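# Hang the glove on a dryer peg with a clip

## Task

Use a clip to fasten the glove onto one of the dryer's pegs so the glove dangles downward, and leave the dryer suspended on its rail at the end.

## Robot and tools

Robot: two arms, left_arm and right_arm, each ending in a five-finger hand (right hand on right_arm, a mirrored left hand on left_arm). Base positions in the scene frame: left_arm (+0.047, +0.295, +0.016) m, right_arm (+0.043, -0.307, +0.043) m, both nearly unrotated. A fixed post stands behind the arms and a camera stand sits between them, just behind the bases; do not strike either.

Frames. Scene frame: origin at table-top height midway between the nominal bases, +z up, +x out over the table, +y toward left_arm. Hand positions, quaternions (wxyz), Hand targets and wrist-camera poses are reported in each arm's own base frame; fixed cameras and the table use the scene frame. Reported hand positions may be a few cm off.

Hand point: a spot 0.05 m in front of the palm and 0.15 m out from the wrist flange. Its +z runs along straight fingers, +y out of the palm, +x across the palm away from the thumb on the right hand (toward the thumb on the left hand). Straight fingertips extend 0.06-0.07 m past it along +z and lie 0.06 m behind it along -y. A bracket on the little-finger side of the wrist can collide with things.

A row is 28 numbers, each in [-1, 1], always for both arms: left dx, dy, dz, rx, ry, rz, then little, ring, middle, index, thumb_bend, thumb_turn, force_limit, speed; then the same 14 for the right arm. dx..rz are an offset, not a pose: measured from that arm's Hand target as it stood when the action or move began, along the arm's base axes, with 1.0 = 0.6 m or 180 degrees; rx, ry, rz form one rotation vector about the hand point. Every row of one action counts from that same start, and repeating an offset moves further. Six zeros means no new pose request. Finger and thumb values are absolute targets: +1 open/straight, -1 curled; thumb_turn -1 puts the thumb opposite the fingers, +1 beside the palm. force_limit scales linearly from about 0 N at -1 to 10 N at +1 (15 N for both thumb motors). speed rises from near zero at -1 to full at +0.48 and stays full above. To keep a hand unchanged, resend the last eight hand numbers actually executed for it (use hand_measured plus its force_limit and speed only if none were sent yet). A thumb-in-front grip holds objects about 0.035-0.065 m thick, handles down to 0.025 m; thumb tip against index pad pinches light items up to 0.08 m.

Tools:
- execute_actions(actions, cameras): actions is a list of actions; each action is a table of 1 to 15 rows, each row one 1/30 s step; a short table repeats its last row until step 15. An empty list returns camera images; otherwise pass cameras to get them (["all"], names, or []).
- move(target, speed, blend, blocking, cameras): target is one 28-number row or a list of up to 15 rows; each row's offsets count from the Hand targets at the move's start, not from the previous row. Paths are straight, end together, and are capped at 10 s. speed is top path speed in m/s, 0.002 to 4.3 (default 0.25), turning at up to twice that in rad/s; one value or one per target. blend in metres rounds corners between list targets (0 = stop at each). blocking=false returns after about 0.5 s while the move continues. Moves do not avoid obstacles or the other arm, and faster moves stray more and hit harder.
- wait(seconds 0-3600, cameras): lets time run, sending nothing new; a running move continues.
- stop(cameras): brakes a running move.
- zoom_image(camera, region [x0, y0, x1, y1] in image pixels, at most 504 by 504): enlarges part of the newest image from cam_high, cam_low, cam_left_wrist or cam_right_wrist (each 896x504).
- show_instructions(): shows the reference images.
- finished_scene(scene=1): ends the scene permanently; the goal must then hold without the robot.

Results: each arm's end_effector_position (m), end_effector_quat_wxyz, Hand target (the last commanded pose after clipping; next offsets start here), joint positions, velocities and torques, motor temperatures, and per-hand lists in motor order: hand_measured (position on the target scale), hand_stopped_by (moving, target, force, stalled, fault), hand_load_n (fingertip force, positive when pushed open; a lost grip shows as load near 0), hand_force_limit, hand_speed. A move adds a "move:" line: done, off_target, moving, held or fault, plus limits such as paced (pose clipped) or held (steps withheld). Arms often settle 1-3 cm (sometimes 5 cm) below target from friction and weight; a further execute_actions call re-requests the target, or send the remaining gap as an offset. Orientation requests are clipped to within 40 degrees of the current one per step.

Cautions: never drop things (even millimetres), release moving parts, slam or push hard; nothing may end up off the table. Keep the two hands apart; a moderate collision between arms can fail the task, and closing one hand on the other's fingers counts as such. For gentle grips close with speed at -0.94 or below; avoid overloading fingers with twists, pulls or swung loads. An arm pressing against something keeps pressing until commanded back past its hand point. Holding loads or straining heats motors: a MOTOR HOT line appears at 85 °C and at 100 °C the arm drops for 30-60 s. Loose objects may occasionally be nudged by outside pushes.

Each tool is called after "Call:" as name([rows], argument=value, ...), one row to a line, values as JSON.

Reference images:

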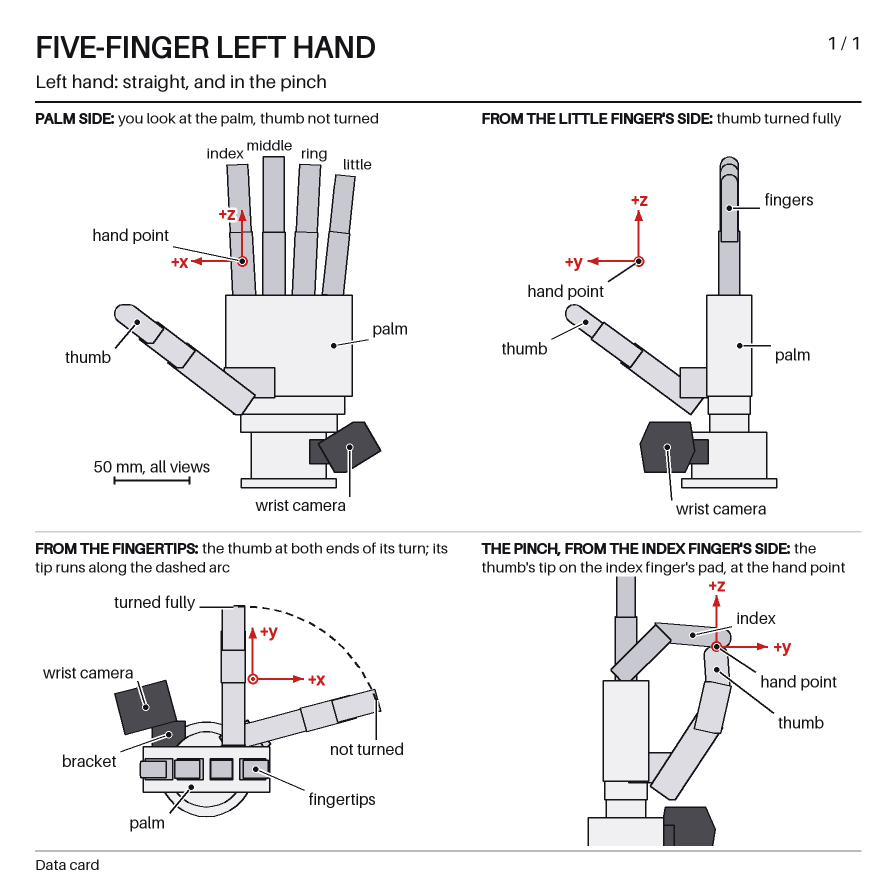

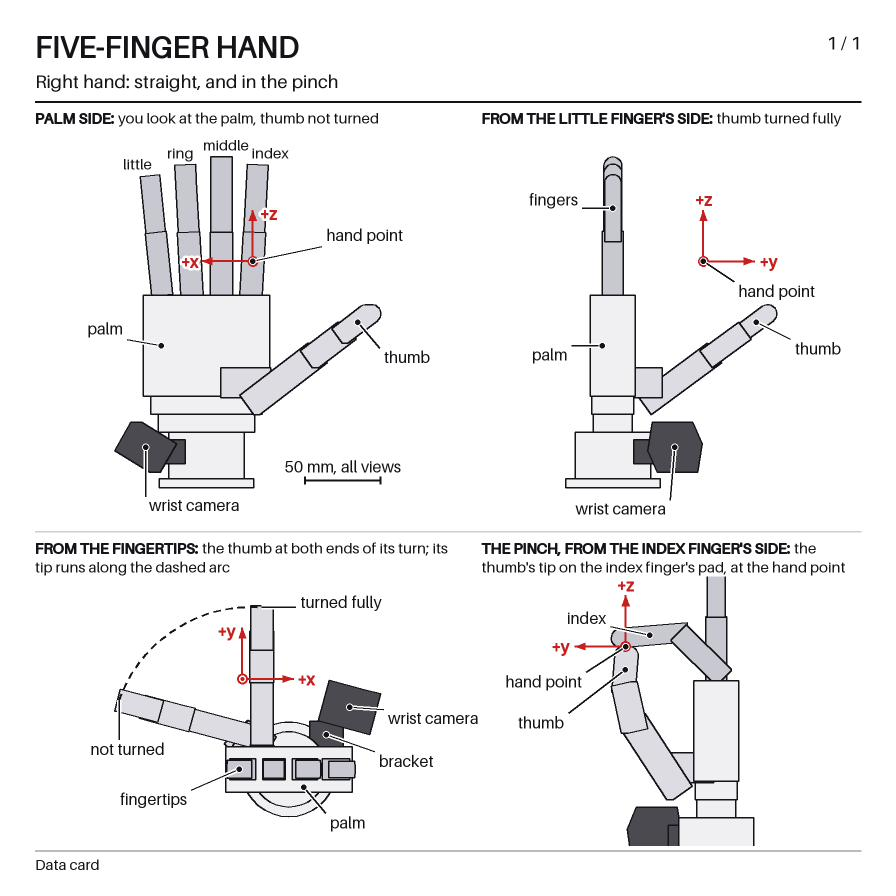

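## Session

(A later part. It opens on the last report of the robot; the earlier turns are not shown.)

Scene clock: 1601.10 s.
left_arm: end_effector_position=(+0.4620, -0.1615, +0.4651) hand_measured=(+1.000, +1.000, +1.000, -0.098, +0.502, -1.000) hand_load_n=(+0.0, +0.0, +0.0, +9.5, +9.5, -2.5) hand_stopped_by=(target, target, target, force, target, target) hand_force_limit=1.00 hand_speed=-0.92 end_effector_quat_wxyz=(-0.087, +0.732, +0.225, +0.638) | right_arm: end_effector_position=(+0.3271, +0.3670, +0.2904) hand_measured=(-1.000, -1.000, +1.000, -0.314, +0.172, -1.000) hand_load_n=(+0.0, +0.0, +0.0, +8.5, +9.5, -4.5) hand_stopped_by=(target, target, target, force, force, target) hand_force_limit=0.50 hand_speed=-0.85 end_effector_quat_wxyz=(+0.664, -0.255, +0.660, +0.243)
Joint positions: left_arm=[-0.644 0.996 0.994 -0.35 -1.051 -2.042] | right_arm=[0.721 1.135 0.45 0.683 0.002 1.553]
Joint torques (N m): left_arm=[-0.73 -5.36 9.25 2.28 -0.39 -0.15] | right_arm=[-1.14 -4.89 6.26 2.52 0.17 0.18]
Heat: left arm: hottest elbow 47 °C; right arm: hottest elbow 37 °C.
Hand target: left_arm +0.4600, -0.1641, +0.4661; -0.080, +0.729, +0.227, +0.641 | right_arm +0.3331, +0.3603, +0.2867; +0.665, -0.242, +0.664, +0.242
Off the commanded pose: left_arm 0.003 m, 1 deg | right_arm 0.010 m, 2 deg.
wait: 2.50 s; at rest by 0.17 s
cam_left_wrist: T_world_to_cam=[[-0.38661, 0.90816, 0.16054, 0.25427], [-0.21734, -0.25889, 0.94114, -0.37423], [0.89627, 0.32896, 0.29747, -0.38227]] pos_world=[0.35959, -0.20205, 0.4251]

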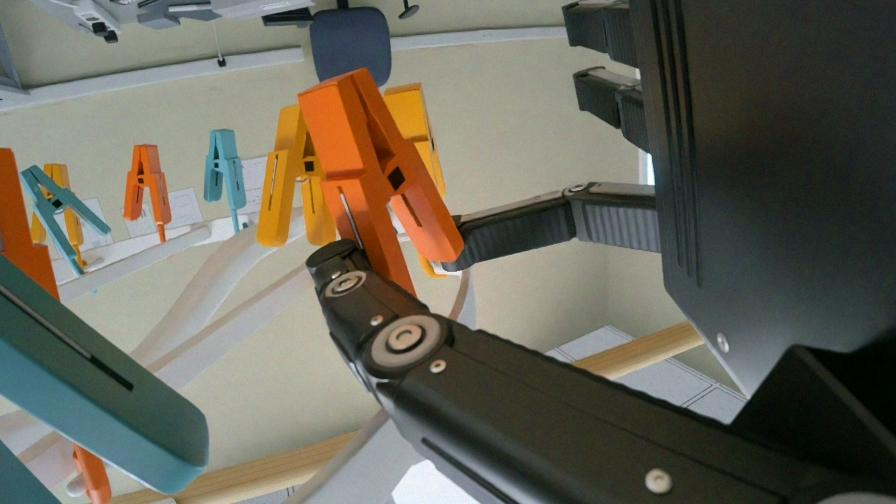

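Call:
execute_actions([
  [[0,0,0,0,0,0,1,1,1,-0.3,0.42,-1,1.0,-0.92,0,0,0,0,0,0,-1,-1,1,-0.5,0.05,-1,0.5,-0.85]],
])

Call:
wait(seconds=2, cameras=["cam_left_wrist"])

Call:
zoom_image(camera="cam_left_wrist", region=[290, 50, 490, 320])

Scene clock: 1605.77 s.
left_arm: end_effector_position=(+0.4618, -0.1625, +0.4657) hand_measured=(+1.000, +1.000, +1.000, -0.096, +0.430, -1.000) hand_load_n=(+0.0, +0.0, +0.0, +14.5, +14.5, -5.0) hand_stopped_by=(target, target, target, force, force, target) hand_force_limit=1.00 hand_speed=-0.92 end_effector_quat_wxyz=(-0.085, +0.731, +0.225, +0.639) | right_arm: end_effector_position=(+0.3271, +0.3670, +0.2904) hand_measured=(-1.000, -1.000, +1.000, -0.314, +0.172, -1.000) hand_load_n=(+0.0, +0.0, +0.0, +8.5, +10.0, -4.5) hand_stopped_by=(target, target, target, force, force, target) hand_force_limit=0.50 hand_speed=-0.85 end_effector_quat_wxyz=(+0.664, -0.255, +0.660, +0.243)
Joint positions: left_arm=[-0.646 0.996 0.994 -0.347 -1.051 -2.042] | right_arm=[0.721 1.135 0.45 0.683 0.002 1.553]
Joint torques (N m): left_arm=[-0.67 -5.3 9.24 2.11 -0.39 -0.15] | right_arm=[-1.26 -5.07 6.19 2.62 0.18 0.16]
Heat: left arm: hottest elbow 46 °C; right arm: hottest elbow 37 °C.
Hand target: left_arm +0.4599, -0.1641, +0.4660; -0.080, +0.729, +0.227, +0.641 | right_arm +0.3331, +0.3603, +0.2867; +0.665, -0.242, +0.664, +0.242
Off the commanded pose: left_arm 0.002 m, 1 deg | right_arm 0.010 m, 2 deg.

Scene clock: 1607.77 s.
left_arm: end_effector_position=(+0.4618, -0.1625, +0.4657) hand_measured=(+1.000, +1.000, +1.000, -0.096, +0.430, -1.000) hand_load_n=(+0.0, +0.0, +0.0, +14.5, +14.5, -5.0) hand_stopped_by=(target, target, target, force, force, target) hand_force_limit=1.00 hand_speed=-0.92 end_effector_quat_wxyz=(-0.085, +0.731, +0.225, +0.639) | right_arm: end_effector_position=(+0.3271, +0.3670, +0.2904) hand_measured=(-1.000, -1.000, +1.000, -0.314, +0.172, -1.000) hand_load_n=(+0.0, +0.0, +0.0, +8.5, +9.5, -4.0) hand_stopped_by=(target, target, target, force, force, target) hand_force_limit=0.50 hand_speed=-0.85 end_effector_quat_wxyz=(+0.664, -0.255, +0.660, +0.243)
Joint positions: left_arm=[-0.646 0.996 0.994 -0.347 -1.051 -2.042] | right_arm=[0.721 1.135 0.45 0.683 0.002 1.553]
Joint torques (N m): left_arm=[-0.62 -5.36 9.24 2.14 -0.39 -0.15] | right_arm=[-1.14 -4.66 6.23 2.5 0.16 0.12]
Heat: left arm: hottest elbow 46 °C; right arm: hottest elbow 37 °C.
Hand target: left_arm +0.4599, -0.1641, +0.4660; -0.080, +0.729, +0.227, +0.641 | right_arm +0.3331, +0.3603, +0.2867; +0.665, -0.242, +0.664, +0.242
Off the commanded pose: left_arm 0.002 m, 1 deg | right_arm 0.010 m, 2 deg.
wait: 2.00 s; at rest by 0.17 s
cam_left_wrist: T_world_to_cam=[[-0.38528, 0.90919, 0.15788, 0.25572], [-0.22015, -0.25671, 0.94108, -0.37338], [0.89616, 0.32782, 0.29907, -0.38282]] pos_world=[0.35939, -0.20285, 0.42549]

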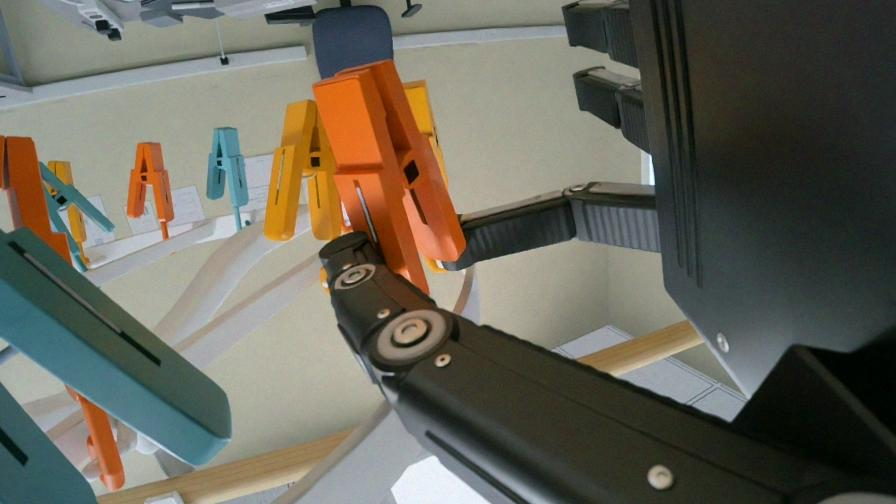

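Scaled by 1.867 from the camera's image (finer frame: 1280x720).

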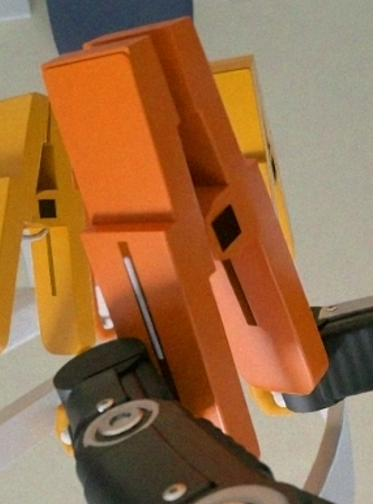

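Call:
zoom_image(camera="cam_left_wrist", region=[300, 50, 420, 170])

Call:
execute_actions(actions=[], cameras=["cam_right_wrist", "cam_high"])

Call:
zoom_image(camera="cam_right_wrist", region=[240, 220, 440, 340])

Scaled by 4.200 from the camera's image (finer frame: 1280x720).

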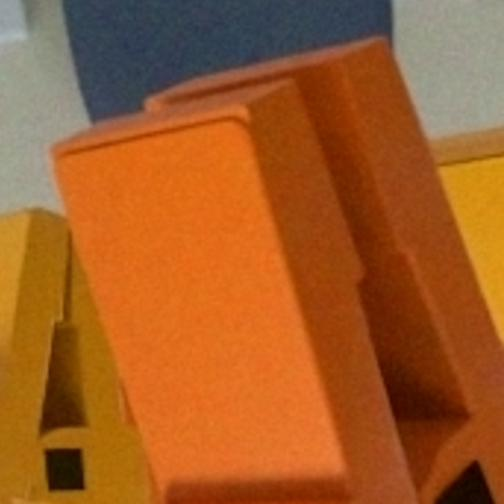

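Scene clock: 1612.90 s.
left_arm: end_effector_position=(+0.4618, -0.1625, +0.4657) hand_measured=(+1.000, +1.000, +1.000, -0.096, +0.430, -1.000) hand_load_n=(+0.0, +0.0, +0.0, +14.5, +14.5, -5.0) hand_stopped_by=(target, target, target, force, force, target) hand_force_limit=1.00 hand_speed=-0.92 end_effector_quat_wxyz=(-0.085, +0.731, +0.225, +0.639) | right_arm: end_effector_position=(+0.3271, +0.3670, +0.2904) hand_measured=(-1.000, -1.000, +1.000, -0.314, +0.172, -1.000) hand_load_n=(+0.0, +0.0, +0.0, +8.5, +9.5, -4.5) hand_stopped_by=(target, target, target, force, force, target) hand_force_limit=0.50 hand_speed=-0.85 end_effector_quat_wxyz=(+0.664, -0.255, +0.660, +0.243)
Joint positions: left_arm=[-0.646 0.996 0.994 -0.347 -1.051 -2.042] | right_arm=[0.721 1.135 0.45 0.683 0.002 1.553]
Joint velocities: within noise
Joint torques (N m): left_arm=[-0.67 -5.42 9.28 2.15 -0.39 -0.16] | right_arm=[-1.03 -4.84 6.35 2.47 0.17 0.15]
Motor temperatures (°C): left_arm=[31 28 46 30 26 27] | right_arm=[26 33 37 30 28 27]
Heat: left arm: hottest elbow 46 °C; right arm: hottest elbow 37 °C.
Hand target: left_arm +0.4599, -0.1641, +0.4660; -0.080, +0.729, +0.227, +0.641 | right_arm +0.3331, +0.3603, +0.2867; +0.665, -0.242, +0.664, +0.242
Off the commanded pose: left_arm 0.002 m, 1 deg | right_arm 0.010 m, 2 deg.
camera_calibration:
cam_right_wrist: T_world_to_cam=[[-0.61847, 0.73711, -0.27232, 0.00886], [-0.56178, -0.17243, 0.80912, 0.01006], [0.54946, 0.6534, 0.52074, -0.45467]] pos_world=[0.26096, 0.29229, 0.23104]
Images, in order (width x height): cam_high 896x504, cam_right_wrist 896x504.

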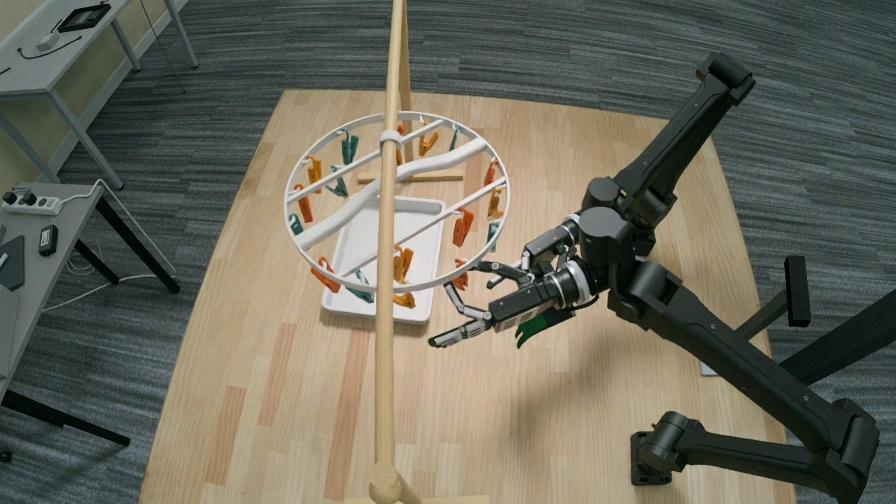

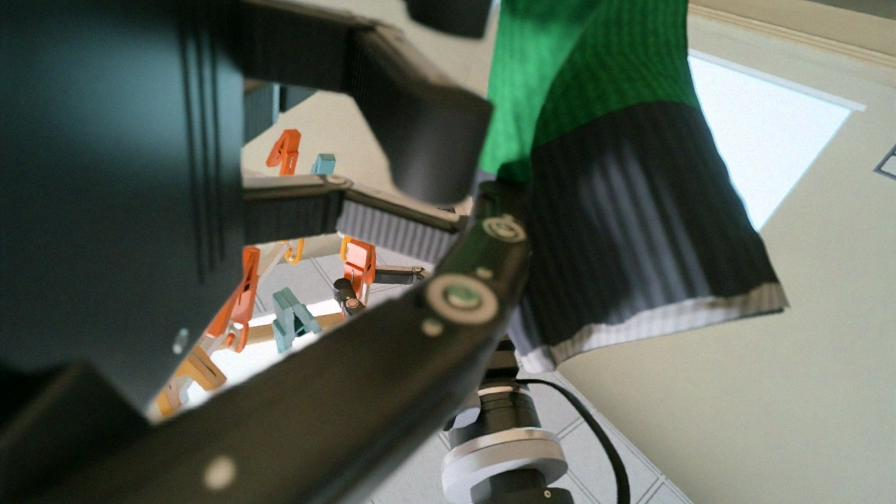

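Scaled by 2.520 from the camera's image (finer frame: 1280x720).

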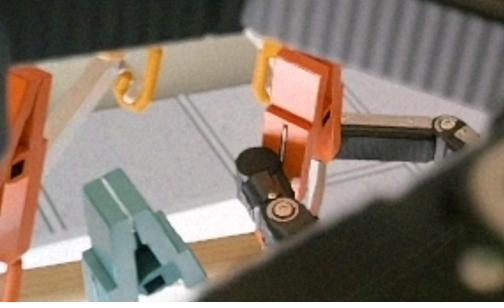

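Call:
execute_actions(actions=[])

Call:
zoom_image(camera="cam_low", region=[200, 0, 420, 124])

Call:
zoom_image(camera="cam_right_wrist", region=[420, 150, 820, 400])

Scene clock: 1646.47 s.
left_arm: end_effector_position=(+0.4618, -0.1625, +0.4657) hand_measured=(+1.000, +1.000, +1.000, -0.096, +0.430, -1.000) hand_load_n=(+0.0, +0.0, +0.5, +14.5, +14.5, -5.0) hand_stopped_by=(target, target, target, force, force, target) hand_force_limit=1.00 hand_speed=-0.92 end_effector_quat_wxyz=(-0.085, +0.731, +0.225, +0.639) | right_arm: end_effector_position=(+0.3271, +0.3670, +0.2904) hand_measured=(-1.000, -1.000, +1.000, -0.314, +0.172, -1.000) hand_load_n=(+0.0, +0.0, +0.0, +8.5, +9.5, -4.5) hand_stopped_by=(target, target, target, force, force, target) hand_force_limit=0.50 hand_speed=-0.85 end_effector_quat_wxyz=(+0.664, -0.255, +0.660, +0.243)
Joint positions: left_arm=[-0.646 0.996 0.994 -0.347 -1.051 -2.042] | right_arm=[0.721 1.135 0.45 0.683 0.002 1.553]
Joint velocities: within noise
Joint torques (N m): left_arm=[-0.62 -5.36 9.22 2.15 -0.39 -0.14] | right_arm=[-1.44 -4.54 6.34 2.48 0.16 0.14]
Motor temperatures (°C): left_arm=[31 28 44 30 26 27] | right_arm=[26 33 37 30 28 27]
Heat: left arm: hottest elbow 44 °C; right arm: hottest elbow 37 °C.
Hand target: left_arm +0.4599, -0.1641, +0.4660; -0.080, +0.729, +0.227, +0.641 | right_arm +0.3331, +0.3603, +0.2867; +0.665, -0.242, +0.664, +0.242
Off the commanded pose: left_arm 0.002 m, 1 deg | right_arm 0.010 m, 2 deg.
camera_calibration:
cam_left_wrist: T_world_to_cam=[[-0.38528, 0.90919, 0.15788, 0.25572], [-0.22015, -0.25671, 0.94108, -0.37338], [0.89616, 0.32782, 0.29907, -0.38282]] pos_world=[0.35939, -0.20285, 0.42549]
cam_right_wrist: T_world_to_cam=[[-0.61847, 0.73711, -0.27232, 0.00886], [-0.56178, -0.17243, 0.80912, 0.01006], [0.54946, 0.6534, 0.52074, -0.45467]] pos_world=[0.26096, 0.29229, 0.23104]

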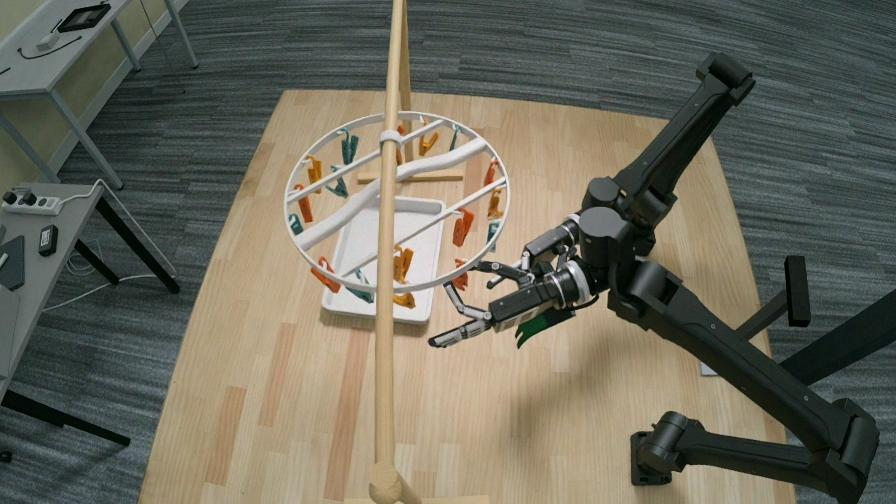

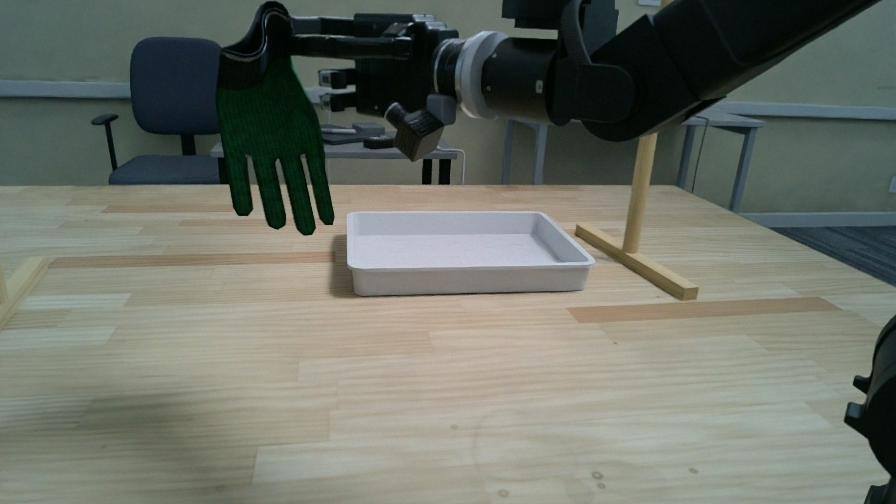

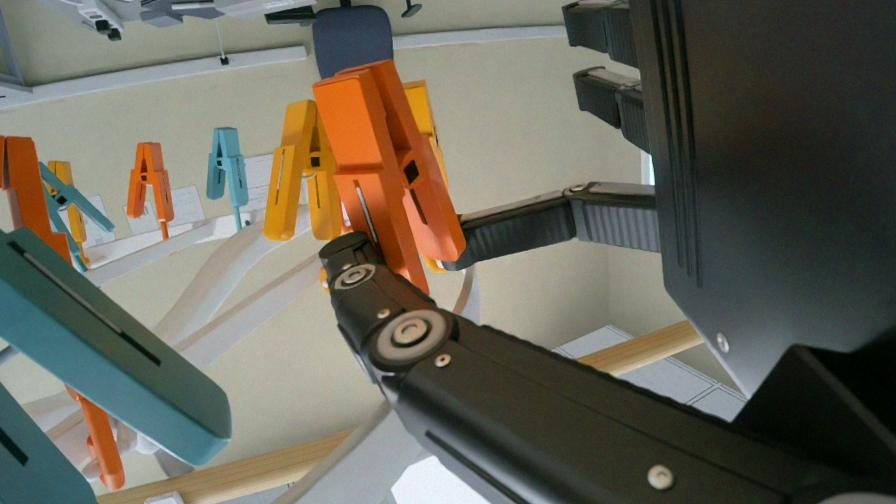

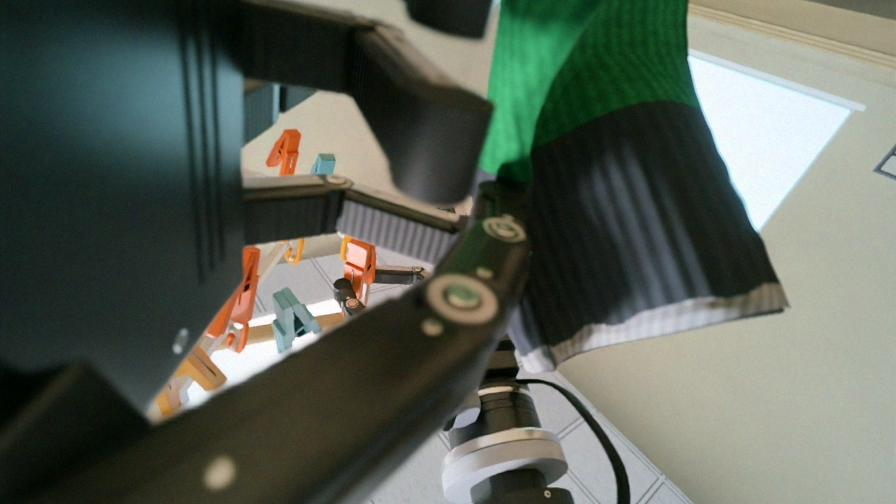

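Scaled by 2.291 from the camera's image (finer frame: 1280x720).

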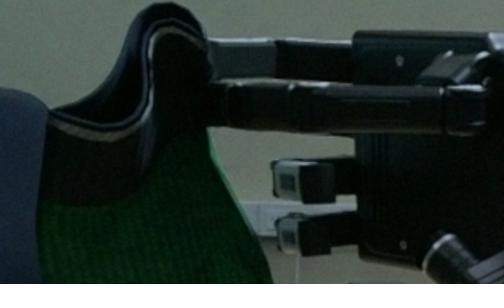

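Scaled by 1.260 from the camera's image (finer frame: 1280x720).

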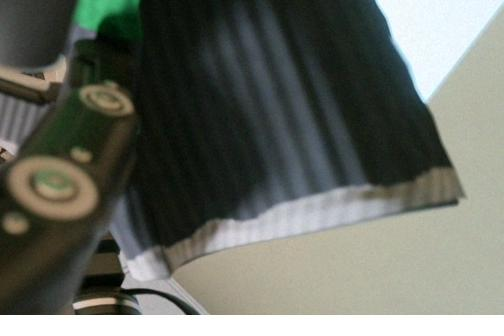

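Call:
execute_actions([
  [[0,0,0,0,0,0,1,1,1,-0.3,0.30,-1,1.0,-0.75,0,0,0,0,0,0,-1,-1,1,-0.5,0.05,-1,0.5,-0.85]],
])

Call:
wait(seconds=1.5, cameras=["cam_left_wrist"])

Call:
zoom_image(camera="cam_left_wrist", region=[290, 50, 490, 320])

Scene clock: 1732.10 s.
left_arm: end_effector_position=(+0.4618, -0.1625, +0.4657) hand_measured=(+1.000, +1.000, +1.000, -0.096, +0.426, -1.000) hand_load_n=(+0.0, +0.0, +0.0, +14.5, +15.0, -5.0) hand_stopped_by=(target, target, target, force, force, target) hand_force_limit=1.00 hand_speed=-0.75 end_effector_quat_wxyz=(-0.085, +0.731, +0.225, +0.639) | right_arm: end_effector_position=(+0.3271, +0.3670, +0.2904) hand_measured=(-1.000, -1.000, +1.000, -0.314, +0.172, -1.000) hand_load_n=(+0.0, +0.0, +0.0, +8.5, +10.0, -4.5) hand_stopped_by=(target, target, target, force, force, target) hand_force_limit=0.50 hand_speed=-0.85 end_effector_quat_wxyz=(+0.664, -0.255, +0.660, +0.243)
Joint positions: left_arm=[-0.646 0.996 0.994 -0.347 -1.051 -2.042] | right_arm=[0.721 1.135 0.45 0.683 0.002 1.553]
Joint torques (N m): left_arm=[-0.56 -5.3 9.24 2.17 -0.4 -0.14] | right_arm=[-1.38 -4.72 6.28 2.39 0.17 0.15]
Heat: left arm: hottest elbow 43 °C; right arm: hottest elbow 37 °C.
Hand target: left_arm +0.4600, -0.1640, +0.4660; -0.080, +0.729, +0.227, +0.641 | right_arm +0.3331, +0.3603, +0.2867; +0.665, -0.242, +0.664, +0.242
Off the commanded pose: left_arm 0.002 m, 1 deg | right_arm 0.010 m, 2 deg.

Scene clock: 1733.60 s.
left_arm: end_effector_position=(+0.4618, -0.1625, +0.4657) hand_measured=(+1.000, +1.000, +1.000, -0.096, +0.426, -1.000) hand_load_n=(+0.0, -0.5, +0.0, +14.5, +14.5, -5.5) hand_stopped_by=(target, target, target, force, force, target) hand_force_limit=1.00 hand_speed=-0.75 end_effector_quat_wxyz=(-0.085, +0.731, +0.225, +0.639) | right_arm: end_effector_position=(+0.3271, +0.3670, +0.2904) hand_measured=(-1.000, -1.000, +1.000, -0.314, +0.172, -1.000) hand_load_n=(+0.0, +0.0, +0.0, +8.5, +9.5, -4.5) hand_stopped_by=(target, target, target, force, force, target) hand_force_limit=0.50 hand_speed=-0.85 end_effector_quat_wxyz=(+0.664, -0.255, +0.660, +0.243)
Joint positions: left_arm=[-0.646 0.996 0.994 -0.347 -1.051 -2.042] | right_arm=[0.721 1.135 0.45 0.683 0.002 1.553]
Joint torques (N m): left_arm=[-0.62 -5.36 9.25 2.17 -0.4 -0.15] | right_arm=[-1.14 -4.66 6.24 2.5 0.18 0.16]
Heat: left arm: hottest elbow 43 °C; right arm: hottest elbow 37 °C.
Hand target: left_arm +0.4600, -0.1640, +0.4660; -0.080, +0.729, +0.227, +0.641 | right_arm +0.3331, +0.3603, +0.2867; +0.665, -0.242, +0.664, +0.242
Off the commanded pose: left_arm 0.002 m, 1 deg | right_arm 0.010 m, 2 deg.
wait: 1.50 s; at rest by 0.17 s
cam_left_wrist: T_world_to_cam=[[-0.38528, 0.90919, 0.15788, 0.25572], [-0.22015, -0.25671, 0.94108, -0.37338], [0.89616, 0.32782, 0.29907, -0.38282]] pos_world=[0.35939, -0.20285, 0.42549]

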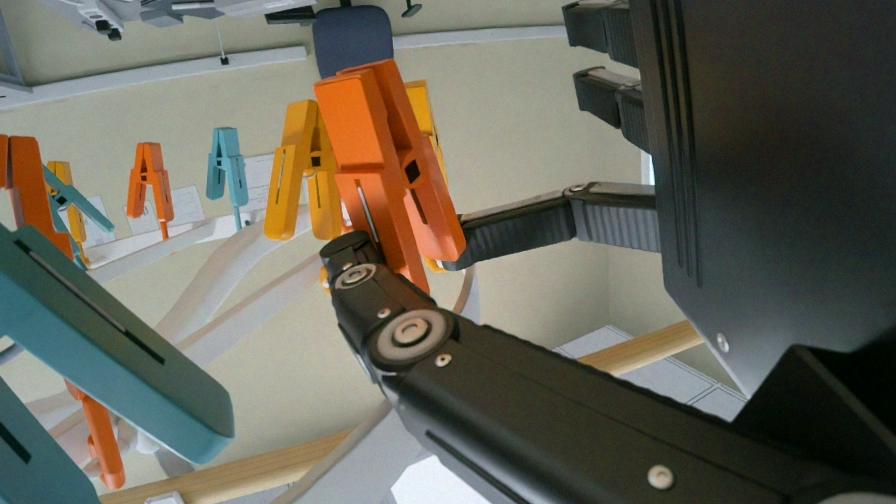

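Scaled by 1.867 from the camera's image (finer frame: 1280x720).

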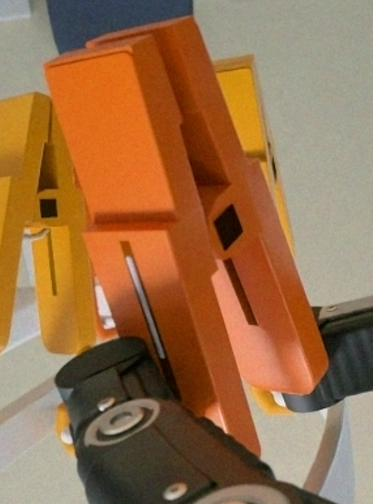

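Call:
execute_actions([
  [[0,0,0,0,0,0,1,1,1,0.2,0.62,-1,0.6,-0.8,0,0,0,0,0,0,-1,-1,1,-0.5,0.05,-1,0.5,-0.85]],
])

Call:
wait(seconds=2, cameras=[])

Call:
move([
  [-0.0017,-0.0067,0.055,0,0,0,1,1,1,0.2,0.62,-1,0.6,-0.8,0,0,0,0,0,0,-1,-1,1,-0.5,0.05,-1,0.5,-0.85],
  [-0.0017,-0.0067,0.004,0,0,0,1,1,1,0.2,0.62,-1,0.6,-0.8,0,0,0,0,0,0,-1,-1,1,-0.5,0.05,-1,0.5,-0.85],
], speed=0.04, cameras=["cam_left_wrist"])

Scene clock: 1747.67 s.
left_arm: end_effector_position=(+0.4618, -0.1625, +0.4657) hand_measured=(+1.000, +1.000, +1.000, +0.200, +0.620, -1.000) hand_load_n=(+0.0, +0.0, +0.0, +0.0, +0.0, +0.0) hand_stopped_by=(target, target, target, target, target, target) hand_force_limit=0.60 hand_speed=-0.80 end_effector_quat_wxyz=(-0.085, +0.731, +0.225, +0.639) | right_arm: end_effector_position=(+0.3271, +0.3670, +0.2904) hand_measured=(-1.000, -1.000, +1.000, -0.314, +0.172, -1.000) hand_load_n=(+0.0, +0.0, +0.0, +8.5, +9.5, -4.5) hand_stopped_by=(target, target, target, force, force, target) hand_force_limit=0.50 hand_speed=-0.85 end_effector_quat_wxyz=(+0.664, -0.255, +0.660, +0.243)
Joint positions: left_arm=[-0.646 0.996 0.994 -0.347 -1.051 -2.042] | right_arm=[0.721 1.135 0.45 0.683 0.002 1.553]
Joint torques (N m): left_arm=[-0.56 -5.25 9.24 2.15 -0.39 -0.14] | right_arm=[-1.03 -4.54 6.28 2.5 0.13 0.16]
Heat: left arm: hottest elbow 43 °C; right arm: hottest elbow 37 °C.
Hand target: left_arm +0.4600, -0.1640, +0.4660; -0.080, +0.729, +0.227, +0.641 | right_arm +0.3331, +0.3603, +0.2867; +0.665, -0.242, +0.664, +0.242
Off the commanded pose: left_arm 0.002 m, 1 deg | right_arm 0.010 m, 2 deg.

Scene clock: 1749.67 s.
left_arm: end_effector_position=(+0.4618, -0.1625, +0.4657) hand_measured=(+1.000, +1.000, +1.000, +0.200, +0.620, -1.000) hand_load_n=(+0.0, +0.0, +0.0, +0.0, +0.0, -0.5) hand_stopped_by=(target, target, target, target, target, target) hand_force_limit=0.60 hand_speed=-0.80 end_effector_quat_wxyz=(-0.085, +0.731, +0.225, +0.639) | right_arm: end_effector_position=(+0.3271, +0.3670, +0.2904) hand_measured=(-1.000, -1.000, +1.000, -0.314, +0.172, -1.000) hand_load_n=(+0.0, +0.0, +0.0, +8.0, +9.5, -4.5) hand_stopped_by=(target, target, target, force, force, target) hand_force_limit=0.50 hand_speed=-0.85 end_effector_quat_wxyz=(+0.664, -0.255, +0.660, +0.243)
Joint positions: left_arm=[-0.646 0.996 0.994 -0.347 -1.051 -2.042] | right_arm=[0.721 1.135 0.45 0.683 0.002 1.553]
Joint torques (N m): left_arm=[-0.56 -5.3 9.22 2.15 -0.4 -0.15] | right_arm=[-1.32 -4.66 6.3 2.51 0.16 0.18]
Heat: left arm: hottest elbow 43 °C; right arm: hottest elbow 37 °C.
Hand target: left_arm +0.4600, -0.1640, +0.4660; -0.080, +0.729, +0.227, +0.641 | right_arm +0.3331, +0.3603, +0.2867; +0.665, -0.242, +0.664, +0.242
Off the commanded pose: left_arm 0.002 m, 1 deg | right_arm 0.010 m, 2 deg.
wait: 2.00 s; at rest by 0.17 s

Scene clock: 1752.27 s.
left_arm: end_effector_position=(+0.4597, -0.1646, +0.4695) hand_measured=(+1.000, +1.000, +1.000, +0.200, +0.620, -1.000) hand_load_n=(+0.0, +0.0, +0.0, +0.0, -0.5, +0.0) hand_stopped_by=(target, target, target, target, target, target) hand_force_limit=0.60 hand_speed=-0.80 end_effector_quat_wxyz=(-0.086, +0.731, +0.224, +0.639) | right_arm: end_effector_position=(+0.3271, +0.3670, +0.2904) hand_measured=(-1.000, -1.000, +1.000, -0.314, +0.172, -1.000) hand_load_n=(+0.0, +0.0, +0.0, +8.5, +9.5, -4.5) hand_stopped_by=(target, target, target, force, force, target) hand_force_limit=0.50 hand_speed=-0.85 end_effector_quat_wxyz=(+0.664, -0.255, +0.660, +0.243)
Joint positions: left_arm=[-0.656 0.996 1.005 -0.362 -1.061 -2.046] | right_arm=[0.721 1.135 0.45 0.683 0.002 1.553]
Joint torques (N m): left_arm=[-0.79 -4.89 9.24 2.24 -0.41 -0.19] | right_arm=[-1.2 -4.89 6.32 2.5 0.16 0.15]
Heat: left arm: hottest elbow 43 °C; right arm: hottest elbow 37 °C.
Hand target: left_arm +0.4590, -0.1680, +0.4684; -0.080, +0.728, +0.227, +0.641 | right_arm +0.3331, +0.3603, +0.2867; +0.665, -0.242, +0.664, +0.242
Off the commanded pose: left_arm 0.004 m, 1 deg | right_arm 0.010 m, 2 deg.
move: done
cam_left_wrist: T_world_to_cam=[[-0.38637, 0.90839, 0.15984, 0.25573], [-0.21984, -0.259, 0.94053, -0.3783], [0.89576, 0.32825, 0.29977, -0.38152]] pos_world=[0.35739, -0.20505, 0.42929]

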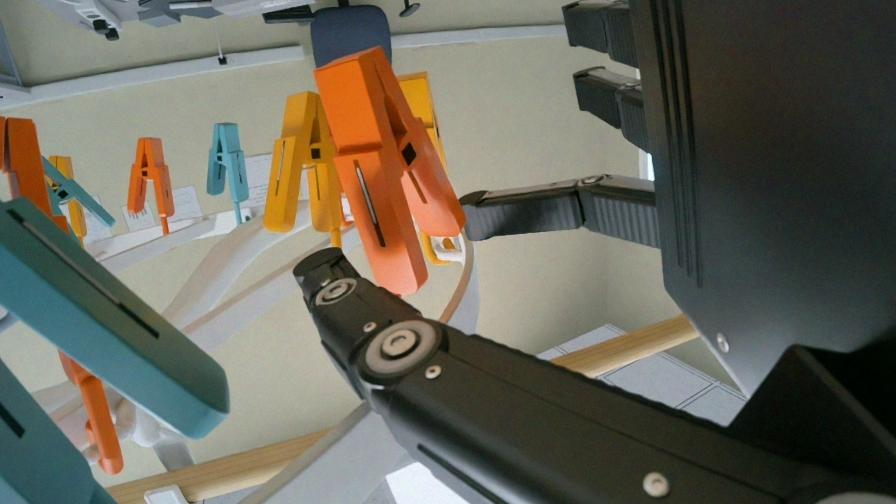

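Call:
move(target=[0.002,0,-0.0045,0,0,0,1,1,1,0.2,0.62,-1,0.6,-0.8,0,0,0,0,0,0,-1,-1,1,-0.5,0.05,-1,0.5,-0.85], speed=0.04, cameras=[])

Scene clock: 1756.73 s.
left_arm: end_effector_position=(+0.4598, -0.1647, +0.4682) hand_measured=(+1.000, +1.000, +1.000, +0.200, +0.620, -1.000) hand_load_n=(+0.0, +0.0, +0.0, +0.0, +0.0, -0.5) hand_stopped_by=(target, target, target, target, target, target) hand_force_limit=0.60 hand_speed=-0.80 end_effector_quat_wxyz=(-0.085, +0.730, +0.225, +0.640) | right_arm: end_effector_position=(+0.3271, +0.3670, +0.2904) hand_measured=(-1.000, -1.000, +1.000, -0.314, +0.172, -1.000) hand_load_n=(+0.0, +0.0, +0.0, +8.5, +9.5, -4.5) hand_stopped_by=(target, target, target, force, force, target) hand_force_limit=0.50 hand_speed=-0.85 end_effector_quat_wxyz=(+0.664, -0.255, +0.660, +0.243)
Joint positions: left_arm=[-0.656 0.996 0.999 -0.353 -1.061 -2.046] | right_arm=[0.721 1.135 0.45 0.683 0.002 1.553]
Joint torques (N m): left_arm=[-0.62 -4.84 9.25 2.21 -0.32 -0.18] | right_arm=[-1.14 -4.89 6.31 2.47 0.16 0.15]
Heat: left arm: hottest elbow 43 °C; right arm: hottest elbow 37 °C.
Hand target: left_arm +0.4602, -0.1680, +0.4658; -0.080, +0.729, +0.227, +0.641 | right_arm +0.3331, +0.3603, +0.2867; +0.665, -0.242, +0.664, +0.242
Off the commanded pose: left_arm 0.004 m, 1 deg | right_arm 0.010 m, 2 deg.
move: done

Call:
move(target=[0.003,0,-0.003,0,0,0,1,1,1,0.06,0.42,-1,0.6,-0.85,0,0,0,0,0,0,-1,-1,1,-0.5,0.05,-1,0.5,-0.85], speed=0.04, cameras=["cam_left_wrist"])

Scene clock: 1759.93 s.
left_arm: end_effector_position=(+0.4603, -0.1651, +0.4693) hand_measured=(+1.000, +1.000, +1.000, +0.060, +0.420, -1.000) hand_load_n=(+0.0, +0.0, +0.0, +0.0, +0.0, +0.0) hand_stopped_by=(target, target, target, target, target, target) hand_force_limit=0.60 hand_speed=-0.85 end_effector_quat_wxyz=(-0.083, +0.728, +0.227, +0.641) | right_arm: end_effector_position=(+0.3271, +0.3670, +0.2904) hand_measured=(-1.000, -1.000, +1.000, -0.314, +0.172, -1.000) hand_load_n=(+0.0, +0.0, +0.0, +8.5, +10.0, -4.5) hand_stopped_by=(target, target, target, force, force, target) hand_force_limit=0.50 hand_speed=-0.85 end_effector_quat_wxyz=(+0.664, -0.255, +0.660, +0.243)
Joint positions: left_arm=[-0.656 0.998 0.999 -0.344 -1.061 -2.046] | right_arm=[0.721 1.135 0.45 0.683 0.002 1.553]
Joint torques (N m): left_arm=[-0.44 -4.66 9.01 2.26 -0.19 -0.15] | right_arm=[-1.38 -4.66 6.31 2.47 0.19 0.18]
Heat: left arm: hottest elbow 43 °C; right arm: hottest elbow 37 °C.
Hand target: left_arm +0.4620, -0.1680, +0.4640; -0.080, +0.729, +0.227, +0.641 | right_arm +0.3331, +0.3603, +0.2867; +0.665, -0.242, +0.664, +0.242
Off the commanded pose: left_arm 0.006 m, 0 deg | right_arm 0.010 m, 2 deg.
move: done
cam_left_wrist: T_world_to_cam=[[-0.38774, 0.90942, 0.15034, 0.26169], [-0.22809, -0.25269, 0.94028, -0.37305], [0.8931, 0.3303, 0.30541, -0.38296]] pos_world=[0.3584, -0.20576, 0.42839]

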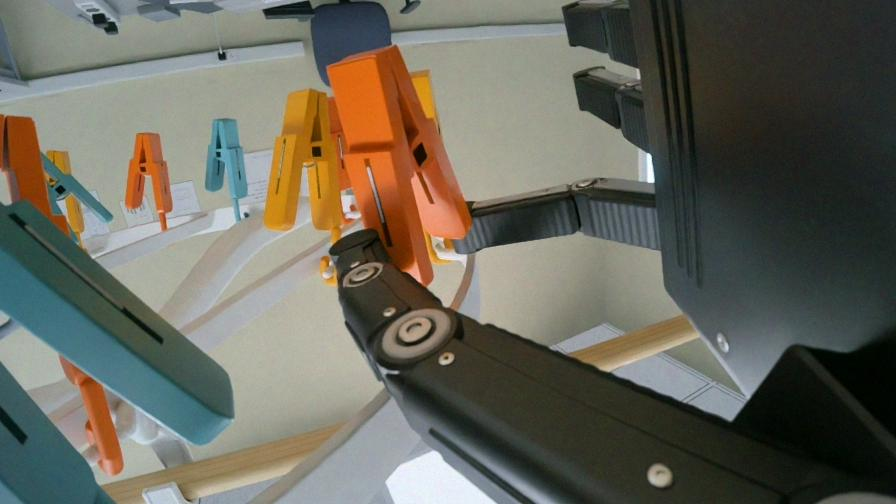

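Call:
move(target=[0,0,-0.01,0,0,0,1,1,1,0.06,0.42,-1,0.6,-0.85,0,0,0,0,0,0,-1,-1,1,-0.5,0.05,-1,0.5,-0.85], speed=0.04, cameras=["cam_left_wrist"])

Scene clock: 1782.67 s.
left_arm: end_effector_position=(+0.4607, -0.1654, +0.4611) hand_measured=(+1.000, +1.000, +1.000, +0.060, +0.420, -1.000) hand_load_n=(+0.0, +0.0, +0.0, +0.0, +0.0, +0.0) hand_stopped_by=(target, target, target, target, target, target) hand_force_limit=0.60 hand_speed=-0.85 end_effector_quat_wxyz=(-0.084, +0.729, +0.226, +0.640) | right_arm: end_effector_position=(+0.3271, +0.3670, +0.2904) hand_measured=(-1.000, -1.000, +1.000, -0.314, +0.172, -1.000) hand_load_n=(+0.0, +0.0, +0.0, +8.5, +9.5, -4.5) hand_stopped_by=(target, target, target, force, force, target) hand_force_limit=0.50 hand_speed=-0.85 end_effector_quat_wxyz=(+0.664, -0.255, +0.660, +0.243)
Joint positions: left_arm=[-0.656 1 0.981 -0.328 -1.061 -2.046] | right_arm=[0.721 1.135 0.45 0.683 0.002 1.553]
Joint torques (N m): left_arm=[-0.26 -4.84 9.25 2.26 -0.19 -0.14] | right_arm=[-1.26 -4.78 6.28 2.44 0.18 0.16]
Heat: left arm: hottest elbow 43 °C; right arm: hottest elbow 37 °C.
Hand target: left_arm +0.4620, -0.1680, +0.4579; -0.081, +0.729, +0.227, +0.641 | right_arm +0.3331, +0.3603, +0.2867; +0.665, -0.242, +0.664, +0.242
Off the commanded pose: left_arm 0.004 m, 0 deg | right_arm 0.010 m, 2 deg.
move: done
cam_left_wrist: T_world_to_cam=[[-0.38723, 0.90904, 0.15396, 0.26134], [-0.22497, -0.2551, 0.94038, -0.36728], [0.89412, 0.3295, 0.30328, -0.38029]] pos_world=[0.3586, -0.20596, 0.42049]

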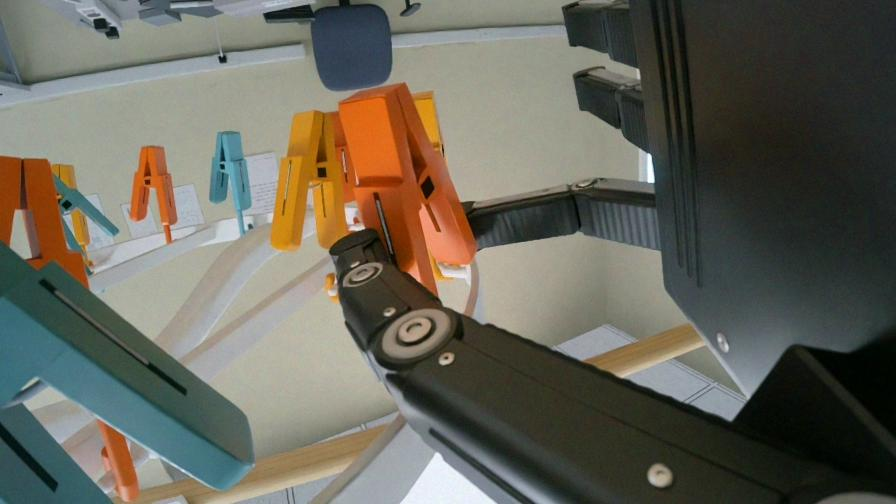

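Call:
move([
  [0,0,0.06,0,0,0,1,1,1,0.15,0.50,-1,0.6,-0.8,0,0,0,0,0,0,-1,-1,1,-0.5,0.05,-1,0.5,-0.85],
  [0,0,0.009,0,0,0,1,1,1,0.15,0.50,-1,0.6,-0.8,0,0,0,0,0,0,-1,-1,1,-0.5,0.05,-1,0.5,-0.85],
], speed=0.04, cameras=["cam_left_wrist"])

Scene clock: 1790.00 s.
left_arm: end_effector_position=(+0.4608, -0.1654, +0.4663) hand_measured=(+1.000, +1.000, +1.000, +0.150, +0.500, -1.000) hand_load_n=(+0.0, +0.0, +0.0, +0.0, +0.0, -0.5) hand_stopped_by=(target, target, target, target, target, target) hand_force_limit=0.60 hand_speed=-0.80 end_effector_quat_wxyz=(-0.084, +0.729, +0.226, +0.640) | right_arm: end_effector_position=(+0.3271, +0.3670, +0.2904) hand_measured=(-1.000, -1.000, +1.000, -0.314, +0.172, -1.000) hand_load_n=(+0.0, +0.0, +0.0, +9.0, +9.5, -4.5) hand_stopped_by=(target, target, target, force, force, target) hand_force_limit=0.50 hand_speed=-0.85 end_effector_quat_wxyz=(+0.664, -0.255, +0.660, +0.243)
Joint positions: left_arm=[-0.656 1 0.995 -0.343 -1.061 -2.046] | right_arm=[0.721 1.135 0.45 0.683 0.002 1.553]
Joint torques (N m): left_arm=[-0.32 -4.78 9.24 2.24 -0.18 -0.15] | right_arm=[-1.26 -4.6 6.32 2.39 0.19 0.16]
Heat: left arm: hottest elbow 43 °C; right arm: hottest elbow 37 °C.
Hand target: left_arm +0.4620, -0.1680, +0.4632; -0.080, +0.729, +0.227, +0.641 | right_arm +0.3331, +0.3603, +0.2867; +0.665, -0.242, +0.664, +0.242
Off the commanded pose: left_arm 0.004 m, 0 deg | right_arm 0.010 m, 2 deg.
move: done
cam_left_wrist: T_world_to_cam=[[-0.38715, 0.90901, 0.15429, 0.26041], [-0.22468, -0.25531, 0.94039, -0.3723], [0.89422, 0.32941, 0.30308, -0.38193]] pos_world=[0.3587, -0.20596, 0.42569]

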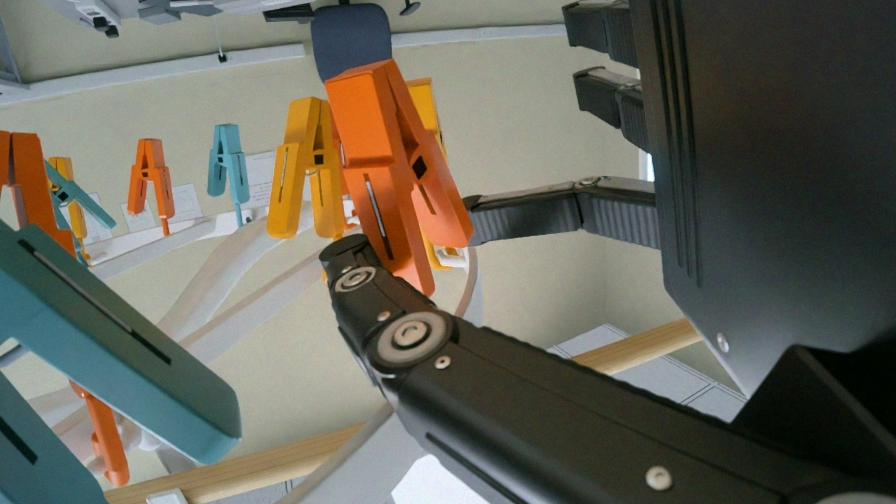

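Call:
execute_actions([
  [[0,0,0,0,0,0,1,1,1,0.0,0.40,-1,-0.2,-0.88,0,0,0,0,0,0,-1,-1,1,-0.5,0.05,-1,0.5,-0.85]],
])

Call:
wait(seconds=1.5, cameras=[])

Call:
execute_actions([
  [[0,0,0,0,0,0,1,1,1,-0.3,0.40,-1,1.0,-0.75,0,0,0,0,0,0,-1,-1,1,-0.5,0.05,-1,0.5,-0.85]],
], cameras=["cam_left_wrist"])

Scene clock: 1794.43 s.
left_arm: end_effector_position=(+0.4608, -0.1654, +0.4663) hand_measured=(+1.000, +1.000, +1.000, +0.002, +0.404, -1.000) hand_load_n=(+0.0, -0.5, +0.0, +6.5, +5.5, -1.0) hand_stopped_by=(target, target, target, force, target, target) hand_force_limit=-0.20 hand_speed=-0.88 end_effector_quat_wxyz=(-0.084, +0.729, +0.226, +0.640) | right_arm: end_effector_position=(+0.3271, +0.3670, +0.2904) hand_measured=(-1.000, -1.000, +1.000, -0.314, +0.172, -1.000) hand_load_n=(+0.0, +0.0, +0.0, +8.5, +9.5, -4.5) hand_stopped_by=(target, target, target, force, force, target) hand_force_limit=0.50 hand_speed=-0.85 end_effector_quat_wxyz=(+0.664, -0.255, +0.660, +0.243)
Joint positions: left_arm=[-0.656 1 0.995 -0.343 -1.061 -2.046] | right_arm=[0.721 1.135 0.45 0.683 0.002 1.553]
Joint torques (N m): left_arm=[-0.38 -4.78 9.25 2.25 -0.19 -0.15] | right_arm=[-1.14 -4.48 6.3 2.43 0.17 0.15]
Heat: left arm: hottest elbow 43 °C; right arm: hottest elbow 37 °C.
Hand target: left_arm +0.4620, -0.1680, +0.4632; -0.081, +0.729, +0.227, +0.641 | right_arm +0.3331, +0.3603, +0.2867; +0.665, -0.242, +0.664, +0.242
Off the commanded pose: left_arm 0.004 m, 0 deg | right_arm 0.010 m, 2 deg.

Scene clock: 1795.93 s.
left_arm: end_effector_position=(+0.4608, -0.1654, +0.4663) hand_measured=(+1.000, +1.000, +1.000, +0.002, +0.404, -1.000) hand_load_n=(+0.0, +0.0, +0.0, +6.5, +5.5, -1.5) hand_stopped_by=(target, target, target, force, target, target) hand_force_limit=-0.20 hand_speed=-0.88 end_effector_quat_wxyz=(-0.084, +0.729, +0.226, +0.640) | right_arm: end_effector_position=(+0.3271, +0.3670, +0.2904) hand_measured=(-1.000, -1.000, +1.000, -0.314, +0.172, -1.000) hand_load_n=(+0.0, +0.0, +0.0, +8.5, +9.5, -4.5) hand_stopped_by=(target, target, target, force, force, target) hand_force_limit=0.50 hand_speed=-0.85 end_effector_quat_wxyz=(+0.664, -0.255, +0.660, +0.243)
Joint positions: left_arm=[-0.656 1 0.995 -0.343 -1.061 -2.046] | right_arm=[0.721 1.135 0.45 0.683 0.002 1.553]
Joint torques (N m): left_arm=[-0.38 -4.84 9.26 2.24 -0.19 -0.14] | right_arm=[-1.08 -4.54 6.23 2.41 0.15 0.17]
Heat: left arm: hottest elbow 43 °C; right arm: hottest elbow 37 °C.
Hand target: left_arm +0.4620, -0.1680, +0.4632; -0.081, +0.729, +0.227, +0.641 | right_arm +0.3331, +0.3603, +0.2867; +0.665, -0.242, +0.664, +0.242
Off the commanded pose: left_arm 0.004 m, 0 deg | right_arm 0.010 m, 2 deg.
wait: 1.50 s; at rest by 0.17 s

Scene clock: 1796.63 s.
left_arm: end_effector_position=(+0.4608, -0.1654, +0.4663) hand_measured=(+1.000, +1.000, +1.000, -0.040, +0.404, -1.000) hand_load_n=(+0.0, +0.0, +0.0, +11.0, +10.0, -2.5) hand_stopped_by=(target, target, target, force, target, target) hand_force_limit=1.00 hand_speed=-0.75 end_effector_quat_wxyz=(-0.084, +0.729, +0.226, +0.640) | right_arm: end_effector_position=(+0.3271, +0.3670, +0.2904) hand_measured=(-1.000, -1.000, +1.000, -0.314, +0.172, -1.000) hand_load_n=(+0.0, +0.0, +0.0, +8.5, +10.0, -4.5) hand_stopped_by=(target, target, target, force, force, target) hand_force_limit=0.50 hand_speed=-0.85 end_effector_quat_wxyz=(+0.664, -0.255, +0.660, +0.243)
Joint positions: left_arm=[-0.656 1 0.995 -0.343 -1.061 -2.046] | right_arm=[0.721 1.135 0.45 0.683 0.002 1.553]
Joint torques (N m): left_arm=[-0.32 -4.78 9.24 2.25 -0.2 -0.15] | right_arm=[-1.08 -4.72 6.31 2.45 0.18 0.15]
Heat: left arm: hottest elbow 43 °C; right arm: hottest elbow 37 °C.
Hand target: left_arm +0.4620, -0.1680, +0.4632; -0.081, +0.729, +0.227, +0.641 | right_arm +0.3331, +0.3603, +0.2867; +0.665, -0.242, +0.664, +0.242
Off the commanded pose: left_arm 0.004 m, 0 deg | right_arm 0.010 m, 2 deg.
cam_left_wrist: T_world_to_cam=[[-0.38715, 0.90901, 0.15429, 0.26041], [-0.22468, -0.25531, 0.94039, -0.3723], [0.89422, 0.32941, 0.30308, -0.38193]] pos_world=[0.3587, -0.20596, 0.42569]

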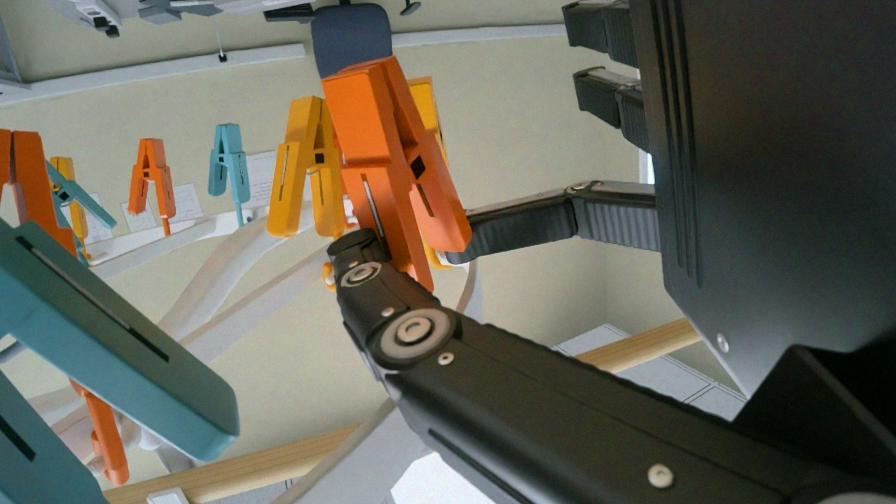

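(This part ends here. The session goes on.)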